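# Drop the towel into the pedal bin, lid closed

## Task

Get the towel inside the pedal bin, then make sure the bin's lid comes down and ends up closed.

## Robot and tools

Robot: two arms on one table, left_arm and right_arm, each with a two-finger parallel gripper. One number sets both fingers of a gripper together. Arm names are not image sides: left_arm sits on the +y side. Calibrated bases in the scene frame: left_arm at (-0.037, +0.334, +0.011) m, right_arm at (-0.010, -0.310, +0.015) m, both turned only slightly about z. A two-camera stand is fixed behind the arms.

Frame: the scene frame has its origin at table-top height, halfway between the nominal bases. +z is up, +x points out over the table, +y is toward left_arm. All reported hand positions (metres) and quaternions (wxyz) use this frame, and all offsets use its axes. A gripper's fingers point along its own +z and open and close along its own y. end_effector_position is the spot between the finger pads, just under 1 cm behind the tips. Reported poses can be off by a few cm, more when an arm reaches far.

The 14-number row, used by execute_actions and move: one flat list covering both arms. First left_arm as dx, dy, dz, rx, ry, rz, opening, then right_arm in the same order. Every number is in [-1, 1]. dx, dy, dz are offsets along scene axes, where 1.0 = 0.6 m. rx, ry, rz form one rotation vector, where 1.0 = 180 degrees, turning about the hand's own position. These six are offsets from the arm's Hand target as it stood when the action or move began, not absolute poses. Sending all six as 0 re-requests the current Hand target. The opening is absolute, not an offset: +1 fully open (about 87 mm), 0.5 about 69 mm, 0 about 43 mm, -0.5 about 18 mm, -1 closed. Always resend the opening you want for an arm that should not change, because a 0 there is a real command.

execute_actions(actions, cameras): actions is a list of actions. Each action is a table of at most 15 rows, one row per 1/30 s control step. A short table repeats its final row until all 15 steps have run. Every row in an action counts from that action's starting Hand target. Each new action starts from the updated target, so repeating an offset keeps adding motion. cameras is a list of names, ["all"] or []. An empty actions list returns state plus all images.

move(target, speed, blend, opening_speed, blocking, cameras): drives straight-line paths toward offset targets. target is either one 14-number row or a list of up to 15 rows. Every row counts from the same starting Hand targets, not from the previous row. speed is in m/s, from 0.002 to 2.9, default 0.25; turning is capped at twice that in rad/s. You may give one speed per target. blend is in metres and rounds corners at intermediate targets; 0 means stopping at each one. opening_speed is in units of the -1 to +1 scale per second, at least 0.2. blocking=false returns after about 0.5 s while the motion continues. A move lasts at most 10 s. It does not avoid obstacles or the other arm, and faster moves overshoot and hit harder. Route paths around an arm's own base, or its shoulder posture may flip.

wait(seconds 0 to 10, cameras) lets time pass with the commands held. stop(cameras) brakes a running move. zoom_image(camera, region [x0, y0, x1, y1] in pixels, at most 504 by 504) enlarges part of the latest image. Valid cameras are cam_head_left, cam_head_right (504x504), cam_left_wrist and cam_right_wrist (672x504). read_manual gives only licence texts. finished_scene(scene) ends the scene for good; the towel must stay in the bin with the lid shut, with no help from the robot.

Results: each arm's end_effector_position and quat, its Hand target (the last commanded pose after clipping, which the next offsets count from), Tool commands, grip_measured on the command scale, joint positions, velocities, torques and motor temperatures. A move result adds a move: line. done means the arm rests within 10 mm and 2 degrees of its target. off_target, moving, held or fault describe other endings. limits=paced means the commanded pose was clipped; limits=held means a check held steps back. Calls that ran actions also list hand positions at some steps.

Control quirks: at each step, orientation commands are clipped to within 40 degrees of the measured orientation. Friction and gravity can leave the hand short, low or tilted. If so, send the remaining distance as a new offset and correct any tilt. To grasp, command an opening about 0.04 below grip_measured at first contact. Each finger pad presses with up to about 20 N.

Avoid: dropping the towel or releasing it while it still moves; hard or fast contact with the bin, table or stand; any collision or squeeze between the two arms or grippers (the clearance check does not cover grippers); and pushing the bin or anything else off the table. Do not keep pressing into things or holding an arm stretched out for long, since motors heat up. MOTOR HOT appears at 75 °C, the arm folds and idles at 90 °C, and it collapses at 100 °C.

Each tool is called after "Request:" by a JSON object that holds its "method" and its "body".

## Session

Request:
{"method": "execute_actions", "body": {"actions": []}}

Scene clock: 0.00 s.
left_arm: end_effector_position=(+0.3649, +0.3127, +0.0789) grip_measured=+0.996 end_effector_quat_wxyz=(+0.600, +0.035, +0.798, +0.046) | right_arm: end_effector_position=(+0.3832, -0.3305, +0.0875) grip_measured=+1.000 end_effector_quat_wxyz=(+0.619, +0.055, +0.781, -0.056)
Joint positions: left_arm=[-0.101 1.583 0.421 0.879 -0.158 0.075 0.998] | right_arm=[0.039 1.565 0.361 0.971 0.179 0.023 1]
Joint velocities: within noise
Joint torques (N m): no reading
Motor temperatures (°C): left_arm=[24 26 29 31 24 26 26] | right_arm=[26 27 26 29 25 26 25]
Heat: left arm: 31 °C; right arm: 29 °C.
Hand target: left_arm +0.3680, +0.3123, +0.0853; +0.607, +0.033, +0.793, +0.046 | right_arm +0.3873, -0.3305, +0.0965; +0.630, +0.056, +0.773, -0.055
Tool commands: left_gripper/opening=+1.0 right_gripper/opening=+1.0
camera_calibration:
cam_left_wrist: T_world_to_cam=[[0.0161037, -0.994758, -0.10098, 0.310315], [-0.912611, 0.0266392, -0.40796, 0.37926], [0.408511, 0.0987256, -0.907398, 0.0348447], [0, 0, 0, 1]] pos_world=[0.326885, 0.295145, 0.217676]
cam_right_wrist: T_world_to_cam=[[-0.169258, -0.985512, 0.0108658, -0.263678], [-0.871686, 0.144546, -0.468263, 0.443307], [0.459908, -0.0887286, -0.883522, 0.0154454], [0, 0, 0, 1]] pos_world=[0.334692, -0.322565, 0.224096]

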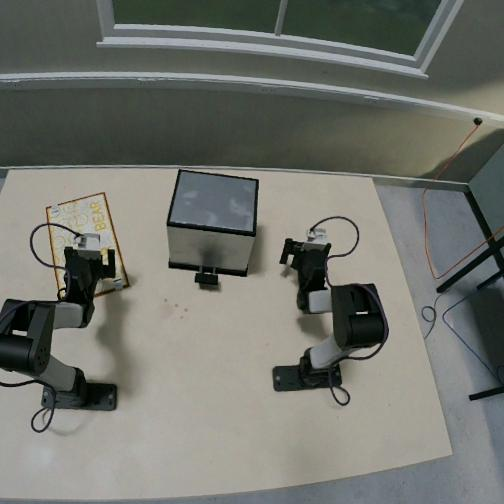

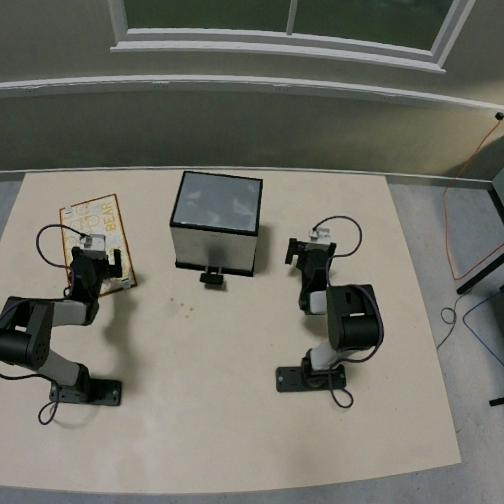

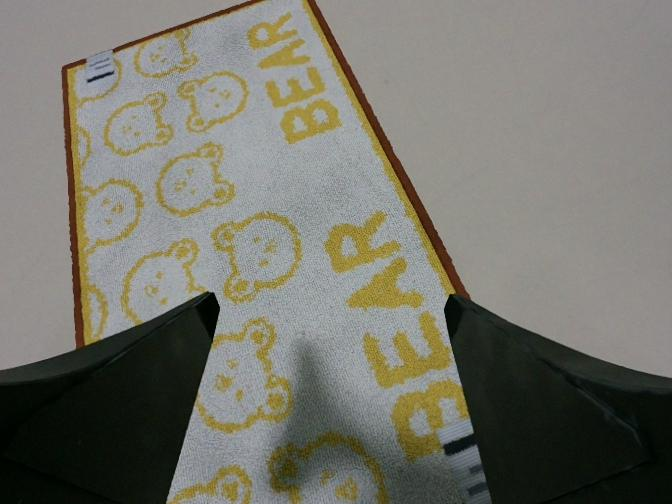

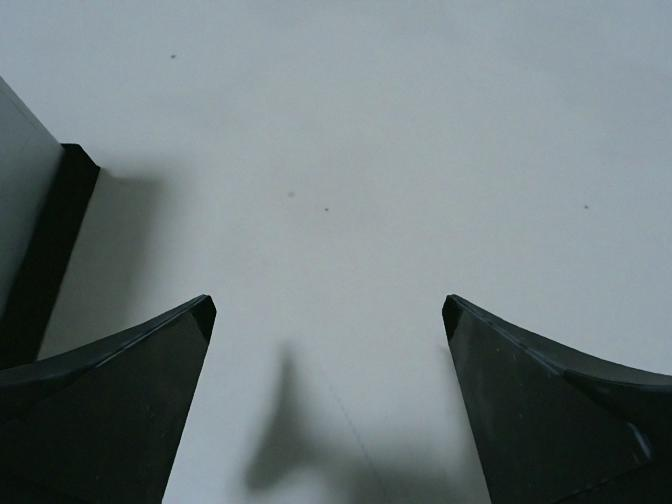

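Request:
{"method": "move", "body": {"target": [0.142,0.11,0.08,0.227,0.374,-0.312,1,-0.17,0.517,0.05,-0.044,0.106,0.247,-1], "speed": 0.5, "cameras": ["all"]}}

Scene clock: 15.83 s.
left_arm: end_effector_position=(+0.4517, +0.3772, +0.1311) grip_measured=+0.996 end_effector_quat_wxyz=(+0.064, +0.580, +0.811, +0.040) | right_arm: end_effector_position=(+0.2824, -0.0303, +0.1163) grip_measured=-0.982 end_effector_quat_wxyz=(+0.466, -0.294, +0.827, +0.113)
Joint positions: left_arm=[0.039 2.499 2.655 -1.575 0.01 1.252 0.998] | right_arm=[0.872 1.465 0.802 0.074 0.232 0.049 0.009]
Joint torques (N m): left_arm=[-0.29 -11.78 6.48 0.52 0.03 0.2] | right_arm=[0.53 -4.64 8.32 1.72 -0.07 0.06]
Heat: left arm: 33 °C; right arm: 33 °C.
Hand target: left_arm +0.4531, +0.3785, +0.1332; +0.000, +0.582, +0.814, +0.000 | right_arm +0.2853, -0.0203, +0.1265; +0.473, -0.291, +0.822, +0.126
Off the commanded pose: left_arm 0.003 m, 9 deg | right_arm 0.015 m, 2 deg.
joint sent to its limit (left arm) — joint 4 (wrist pitch), lower limit. The joint targets are off in orientation, not in position.
move: off_target (left_arm, right_arm)
camera_calibration:
cam_left_wrist: T_world_to_cam=[[-0.928209, -0.340857, -0.149149, 0.564584], [-0.339385, 0.611406, 0.714843, -0.148744], [-0.152469, 0.714142, -0.683194, 0.0321942], [0, 0, 0, 1]] pos_world=[0.478479, 0.260394, 0.21253]
cam_right_wrist: T_world_to_cam=[[0.578345, -0.811468, 0.0838841, -0.199499], [-0.798929, -0.584187, -0.142961, 0.245213], [0.165012, 0.0156635, -0.986167, 0.212238], [0, 0, 0, 1]] pos_world=[0.276265, -0.0219618, 0.261093]

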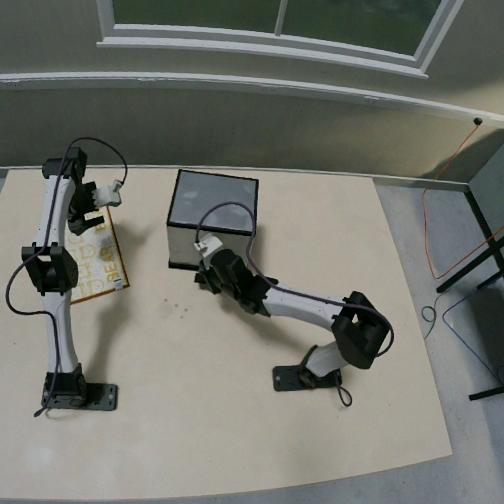

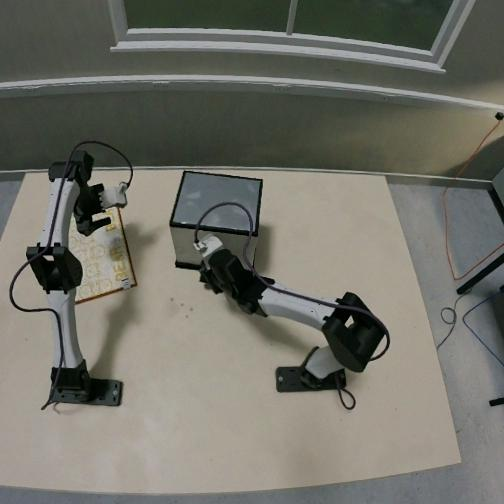

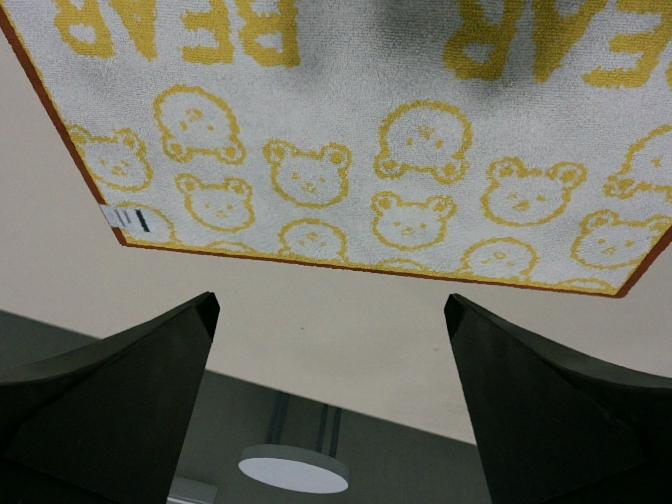

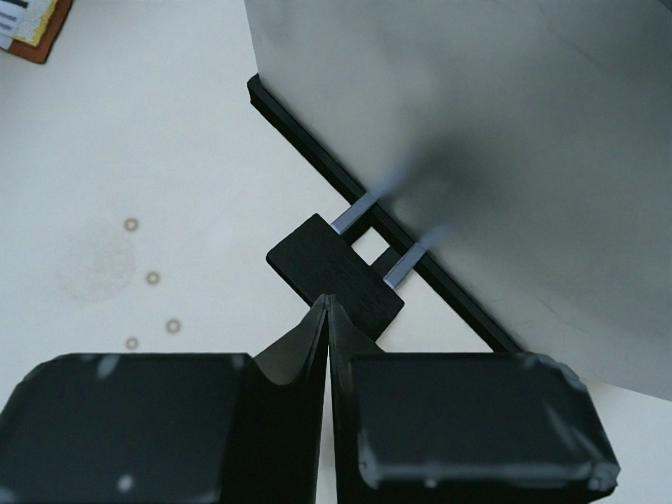

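Request:
{"method": "move", "body": {"target": [[0,0,-0.17,0,0,0,1,0.024,0,-0.118,0,0,0,-1],[0,0,-0.207,0,0,0,1,0.024,0,-0.118,0,0,0,-1],[0,0,-0.207,0,0,0,-1,0.024,0,-0.118,0,0,0,-1]], "speed": [0.25,0.06,0.06], "blend": [0.01,0,0], "opening_speed": 1.5, "cameras": ["all"]}}

Scene clock: 21.17 s.
left_arm: end_effector_position=(+0.4530, +0.3796, +0.0138) grip_measured=-0.668 end_effector_quat_wxyz=(-0.003, +0.582, +0.813, +0.003) | right_arm: end_effector_position=(+0.3044, -0.0185, +0.0661) grip_measured=-0.982 end_effector_quat_wxyz=(+0.486, -0.280, +0.818, +0.125)
Joint positions: left_arm=[0.038 2.64 2.445 -1.377 -0.007 1.252 0.166] | right_arm=[0.844 1.666 0.716 0.417 0.214 0.047 0.009]
Joint torques (N m): left_arm=[0.28 -13.86 3.28 0.57 0.28 0.05] | right_arm=[-0.29 -5.01 4.37 1.69 -0.23 -0.1]
Heat: left arm: 33 °C; right arm: 33 °C.
Hand target: left_arm +0.4531, +0.3784, +0.0091; +0.000, +0.582, +0.813, +0.000 | right_arm +0.2996, -0.0202, +0.0557; +0.473, -0.291, +0.822, +0.126
Off the commanded pose: left_arm 0.005 m, 0 deg | right_arm 0.012 m, 2 deg.
move: off_target (right_arm)
camera_calibration:
cam_left_wrist: T_world_to_cam=[[-0.940705, -0.339014, -0.0120067, 0.552112], [-0.225865, 0.599543, 0.767811, -0.11357], [-0.2531, 0.724995, -0.640564, -0.00848522], [0, 0, 0, 1]] pos_world=[0.491576, 0.261416, 0.0883941]
cam_right_wrist: T_world_to_cam=[[0.56677, -0.821398, 0.0638622, -0.193846], [-0.799955, -0.567201, -0.195843, 0.266474], [0.197088, 0.0599109, -0.978554, 0.149548], [0, 0, 0, 1]] pos_world=[0.29356, -0.0170401, 0.210908]

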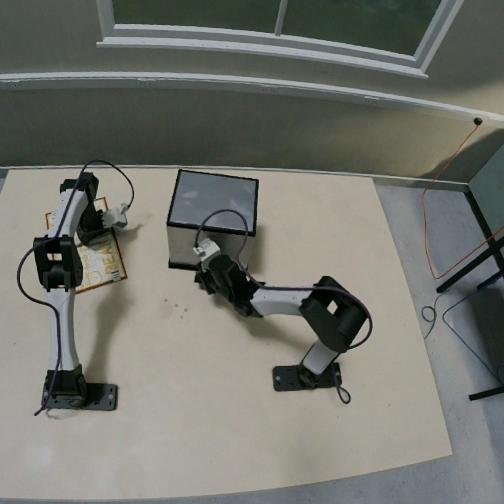

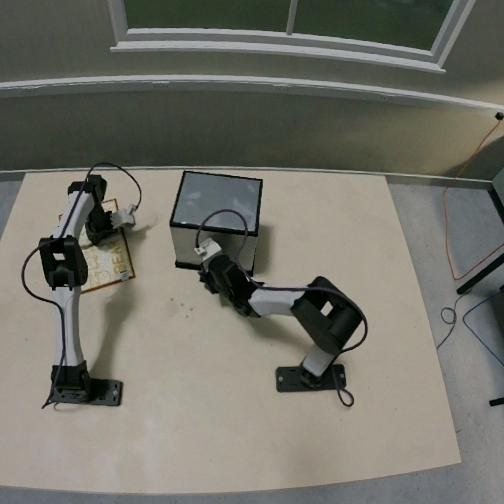

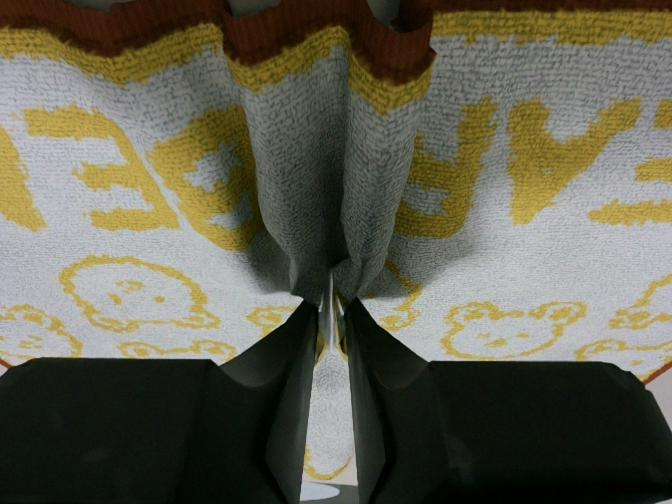

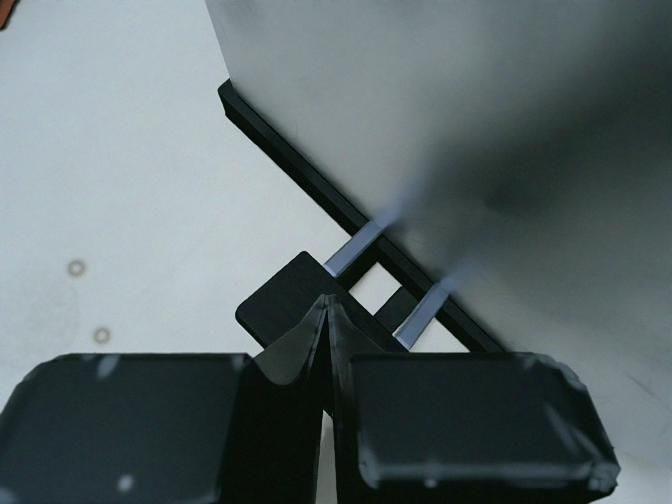

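Request:
{"method": "move", "body": {"target": [[-0.02,0,0.12,0,0,0,-1,-0.017,-0.01,0,0,0,0,-1],[-0.083,-0.033,0.6,-0.226,-0.315,0,-1,-0.017,-0.01,-0.1,0,0,0,-1]], "speed": [0.2,0.25], "blend": [0.02,0], "cameras": ["all"]}}

Scene clock: 28.87 s.
left_arm: end_effector_position=(+0.4075, +0.3613, +0.3545) grip_measured=-0.668 end_effector_quat_wxyz=(+0.556, +0.476, +0.681, -0.006) | right_arm: end_effector_position=(+0.3147, -0.0105, +0.0530) grip_measured=-0.982 end_effector_quat_wxyz=(+0.553, -0.251, +0.779, +0.156)
Joint positions: left_arm=[0.326 1.622 1.816 -0.791 0.826 1.062 0.166] | right_arm=[0.844 1.805 0.597 0.853 0.227 0.047 0.009]
Joint torques (N m): left_arm=[0.36 -9.11 5.2 1.73 0.65 -0.06] | right_arm=[0.64 -3.04 1.99 0.5 -0.29 -0.05]
Motor temperatures (°C): left_arm=[24 33 32 32 24 26 27] | right_arm=[26 29 28 33 25 26 25]
Heat: left arm: 33 °C; right arm: 33 °C.
Hand target: left_arm +0.4033, +0.3585, +0.3690; +0.572, +0.477, +0.667, -0.001 | right_arm +0.2894, -0.0263, -0.0043; +0.473, -0.291, +0.822, +0.126
Off the commanded pose: left_arm 0.015 m, 2 deg | right_arm 0.065 m, 12 deg.
move: off_target (left_arm, right_arm)
camera_calibration:
cam_left_wrist: T_world_to_cam=[[-0.648759, -0.563608, -0.51133, 0.646395], [-0.539382, 0.814551, -0.213481, 0.0234625], [0.536824, 0.137304, -0.832447, 0.169927], [0, 0, 0, 1]] pos_world=[0.340788, 0.32187, 0.476985]
cam_right_wrist: T_world_to_cam=[[0.551617, -0.833635, 0.0277915, -0.185626], [-0.771514, -0.522607, -0.362834, 0.277153], [0.316995, 0.178704, -0.931439, 0.0951034], [0, 0, 0, 1]] pos_world=[0.286074, -0.0268972, 0.194302]

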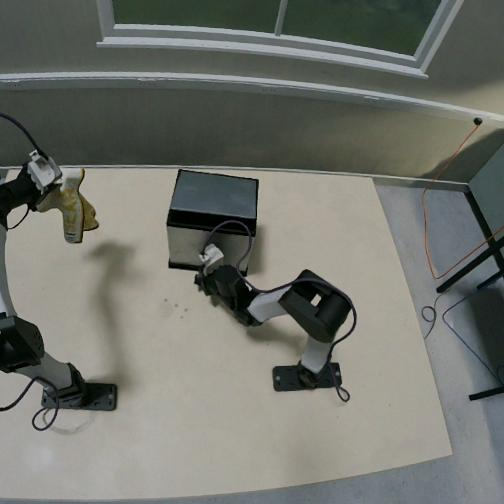

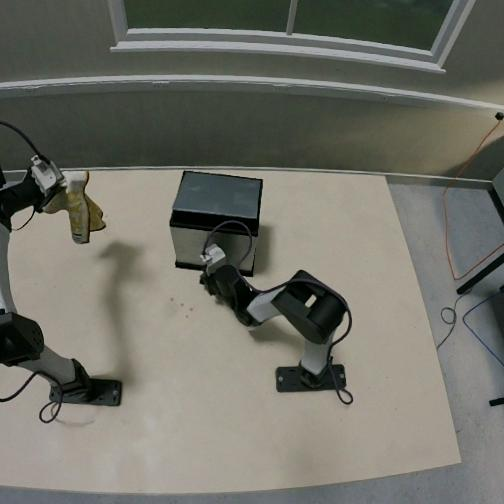

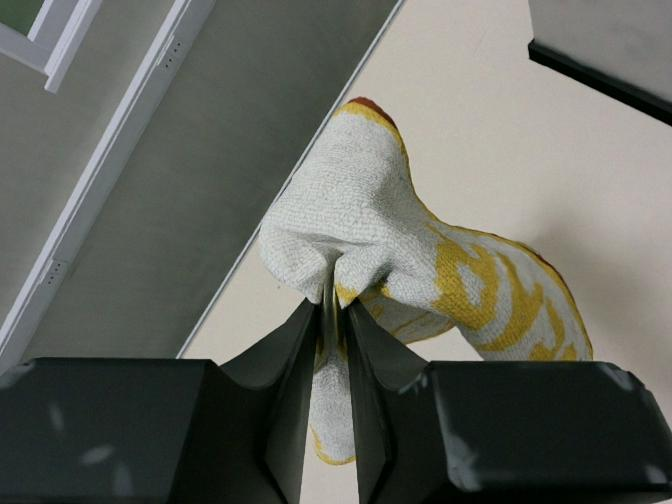

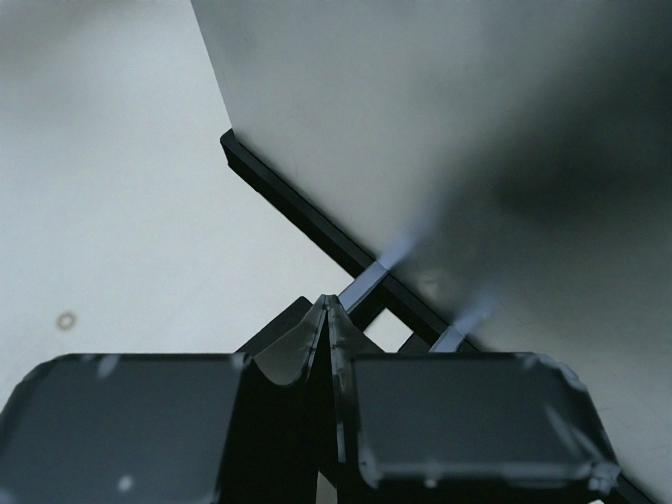

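Request:
{"method": "move", "body": {"target": [0,0,0,0,0,0,-1,-0.035,-0.02,-0.17,0,0,0,-1], "speed": 0.1, "cameras": ["cam_head_left","cam_right_wrist"]}}

Scene clock: 31.00 s.
left_arm: end_effector_position=(+0.4076, +0.3612, +0.3547) grip_measured=-0.668 end_effector_quat_wxyz=(+0.557, +0.476, +0.680, -0.006) | right_arm: end_effector_position=(+0.3061, -0.0152, +0.0259) grip_measured=-0.982 end_effector_quat_wxyz=(+0.633, -0.213, +0.717, +0.199)
Joint positions: left_arm=[0.326 1.622 1.816 -0.79 0.826 1.061 0.166] | right_arm=[0.86 2.156 0.451 1.58 0.249 0.047 0.009]
Joint torques (N m): left_arm=[0.32 -8.9 4.9 1.75 0.68 -0.12] | right_arm=[1.65 2.28 -2.8 -0.69 -0.26 0.05]
Heat: left arm: 33 °C; right arm: 32 °C.
Hand target: left_arm +0.4033, +0.3585, +0.3690; +0.572, +0.477, +0.667, -0.001 | right_arm +0.2685, -0.0383, -0.1063; +0.473, -0.291, +0.822, +0.126
Off the commanded pose: left_arm 0.015 m, 2 deg | right_arm 0.139 m, 25 deg.
move: off_target (left_arm, right_arm)
camera_calibration:
cam_right_wrist: T_world_to_cam=[[0.547054, -0.836705, -0.0256278, -0.181368], [-0.70051, -0.440817, -0.561219, 0.242837], [0.458277, 0.324969, -0.827271, 0.0298465], [0, 0, 0, 1]] pos_world=[0.25565, -0.0544044, 0.156328]
Images, in order (width x height): cam_head_left 504x504, cam_right_wrist 672x504.

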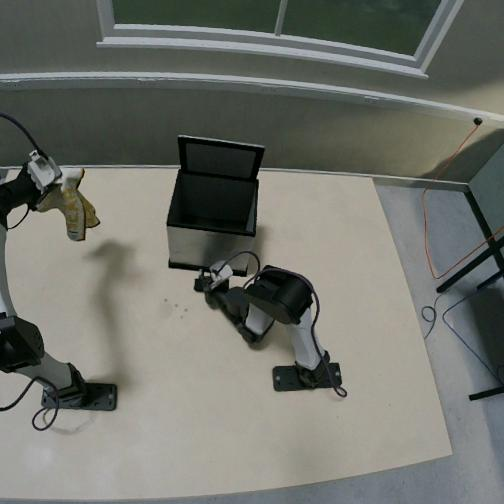

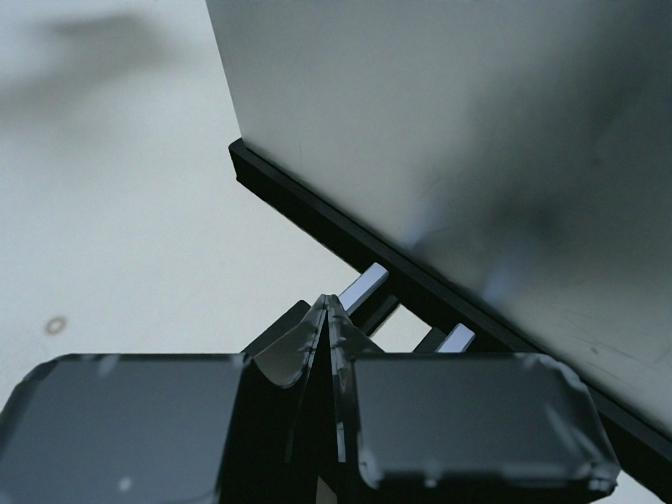

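Request:
{"method": "move", "body": {"target": [[0.02,-0.464,0.1,0,0,0,-1,0,0,0,0,0,0,-1],[0.061,-0.61,0.03,0,0,0,-1,0,0,0,0,0,0,-1],[0.065,-0.63,-0.19,0.08,0.113,0,-1,0,0,0,0,0,0,-1]], "speed": 0.25, "blend": [0.03,0.02,0], "cameras": ["all"]}}

Scene clock: 35.90 s.
left_arm: end_effector_position=(+0.4430, -0.0177, +0.2460) grip_measured=-0.668 end_effector_quat_wxyz=(+0.411, +0.538, +0.736, -0.004) | right_arm: end_effector_position=(+0.3061, -0.0152, +0.0259) grip_measured=-0.982 end_effector_quat_wxyz=(+0.633, -0.213, +0.717, +0.199)
Joint positions: left_arm=[-0.652 2.464 2.842 -1.104 -0.03 0.594 0.166] | right_arm=[0.86 2.156 0.451 1.58 0.249 0.047 0.009]
Joint torques (N m): left_arm=[-0.42 -12.79 6.87 1.58 0 -0.09] | right_arm=[1.62 2.29 -2.81 -0.7 -0.27 0.05]
Heat: left arm: 34 °C; right arm: 32 °C.
Hand target: left_arm +0.4423, -0.0195, +0.2550; +0.382, +0.537, +0.752, -0.002 | right_arm +0.2685, -0.0383, -0.1063; +0.473, -0.291, +0.822, +0.126
Off the commanded pose: left_arm 0.009 m, 4 deg | right_arm 0.139 m, 25 deg.
elbow stopped short (left arm): the move would have taken joint 3 (elbow) straighter than the controller allows.
move: off_target (left_arm, right_arm)
camera_calibration:
cam_left_wrist: T_world_to_cam=[[-0.787294, -0.44069, -0.431231, 0.444174], [-0.528293, 0.842761, 0.103253, 0.24589], [0.317922, 0.309106, -0.896314, 0.228295], [0, 0, 0, 1]] pos_world=[0.407018, -0.0820506, 0.370777]
cam_right_wrist: T_world_to_cam=[[0.547054, -0.836705, -0.0256278, -0.181368], [-0.70051, -0.440817, -0.561219, 0.242837], [0.458277, 0.324969, -0.827271, 0.0298465], [0, 0, 0, 1]] pos_world=[0.25565, -0.0544044, 0.156328]

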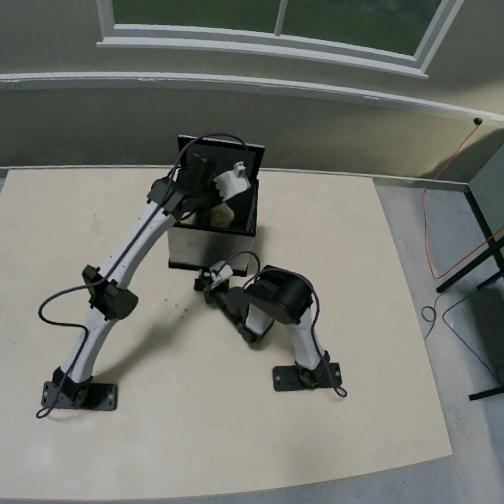

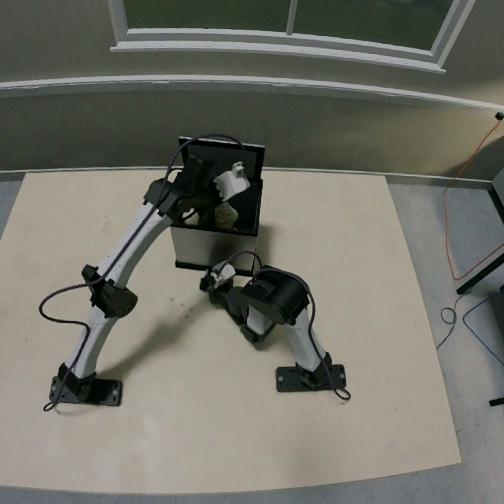

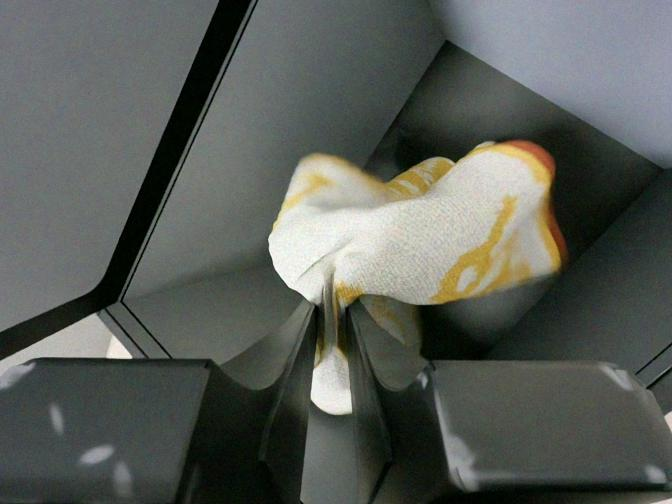

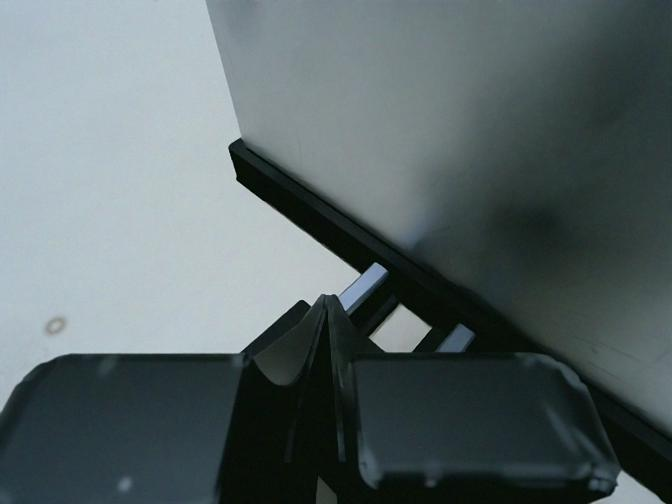

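Request:
{"method": "move", "body": {"target": [[0.005,-0.01,-0.115,0.08,0.113,0,-1,0,0,0,0,0,0,-1],[0.005,-0.01,-0.115,0.08,0.113,0,0.4,0,0,0,0,0,0,-1],[0,0.02,0.12,0,0,0,0.4,0,0,0,0,0,0,-1],[-0.03,0.2,0.29,-0.08,-0.113,0,0.4,0,0,0,0,0,0,-1]], "speed": [0.15,0.2,0.2,0.3], "blend": [0,0,0.03,0], "opening_speed": 1.5, "cameras": ["cam_head_left","cam_left_wrist"]}}

Scene clock: 44.37 s.
left_arm: end_effector_position=(+0.4304, +0.1004, +0.4133) grip_measured=+0.400 end_effector_quat_wxyz=(+0.555, +0.474, +0.683, +0.001) | right_arm: end_effector_position=(+0.3061, -0.0153, +0.0259) grip_measured=-0.982 end_effector_quat_wxyz=(+0.633, -0.213, +0.717, +0.199)
Joint positions: left_arm=[-0.442 1.948 2.45 -0.898 0.124 0.66 0.7] | right_arm=[0.86 2.156 0.451 1.58 0.249 0.047 0.009]
Joint torques (N m): left_arm=[0.29 -11.29 4.3 2.04 0.41 0.12] | right_arm=[1.62 2.29 -2.81 -0.69 -0.27 0.05]
Motor temperatures (°C): left_arm=[24 38 32 33 24 26 27] | right_arm=[26 28 28 31 25 26 25]
Heat: left arm: 38 °C; right arm: 31 °C.
Hand target: left_arm +0.4244, +0.1006, +0.4290; +0.572, +0.477, +0.667, -0.001 | right_arm +0.2686, -0.0383, -0.1063; +0.473, -0.291, +0.822, +0.126
Off the commanded pose: left_arm 0.017 m, 3 deg | right_arm 0.139 m, 25 deg.
elbow stopped short (left arm): the move would have taken joint 3 (elbow) straighter than the controller allows.
move: off_target (left_arm, right_arm); target 2's new opening was sent with left_arm's hand 0.005 m and 21 deg from that target
camera_calibration:
cam_left_wrist: T_world_to_cam=[[-0.640054, -0.567543, -0.517905, 0.543626], [-0.549334, 0.809307, -0.207978, 0.26338], [0.537181, 0.151385, -0.829771, 0.239659], [0, 0, 0, 1]] pos_world=[0.363893, 0.0590946, 0.535186]
Images, in order (width x height): cam_head_left 504x504, cam_left_wrist 672x504.

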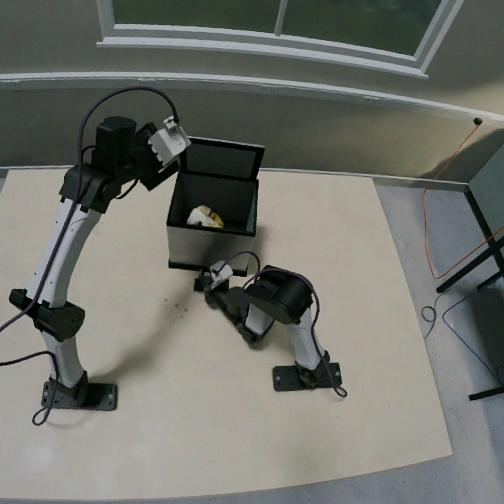

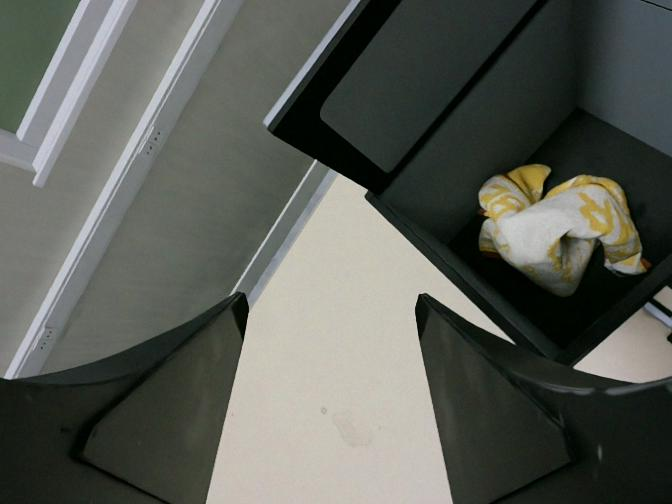

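Request:
{"method": "move", "body": {"target": [[-0.05,0.2,0,0,0,0,0.4,0,0,0.1,0,0,0,-1],[-0.05,0.3,0,0,0,0,0.4,0,-0.02,0.33,0,0,0,-1]], "speed": [0.2,0.1], "blend": [0.02,0], "cameras": ["cam_head_left"]}}

Scene clock: 47.83 s.
left_arm: end_effector_position=(+0.4007, +0.2817, +0.4180) grip_measured=+0.400 end_effector_quat_wxyz=(+0.564, +0.470, +0.679, -0.004) | right_arm: end_effector_position=(+0.2600, -0.0564, +0.0732) grip_measured=-0.982 end_effector_quat_wxyz=(+0.455, -0.299, +0.831, +0.114)
Joint positions: left_arm=[0.078 1.64 2.079 -0.899 0.609 0.875 0.7] | right_arm=[0.862 1.426 0.592 0.224 0.211 0.047 0.009]
Joint velocities: left_arm=[within noise] | right_arm=[-0.017 -0.007 -0.012 -0.154 0.022 -0.007 0.003]
Joint torques (N m): left_arm=[0.38 -7.46 6.22 1.54 0.55 0.16] | right_arm=[-0.98 -6.24 7.77 1.72 -0.07 -0.05]
Heat: left arm: 38 °C; right arm: 31 °C.
Hand target: left_arm +0.3944, +0.2806, +0.4289; +0.572, +0.477, +0.667, -0.001 | right_arm +0.2686, -0.0503, +0.0917; +0.473, -0.291, +0.822, +0.126
Off the commanded pose: left_arm 0.013 m, 2 deg | right_arm 0.021 m, 3 deg.
move: off_target (left_arm, right_arm)
Images, in order (width x height): cam_head_left 504x504.

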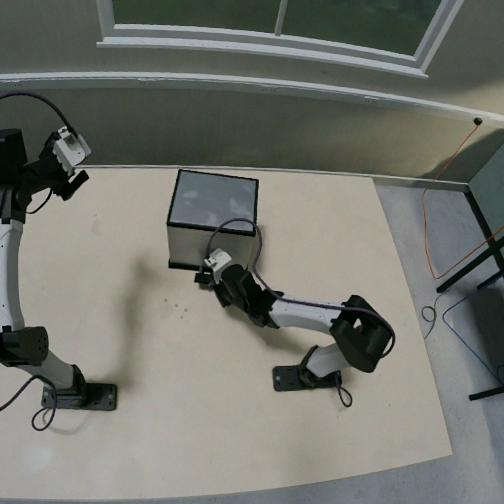

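Lid shut.

Request:
{"method": "finished_scene", "body": {"scene": 2}}

The scene is finished: the task was done.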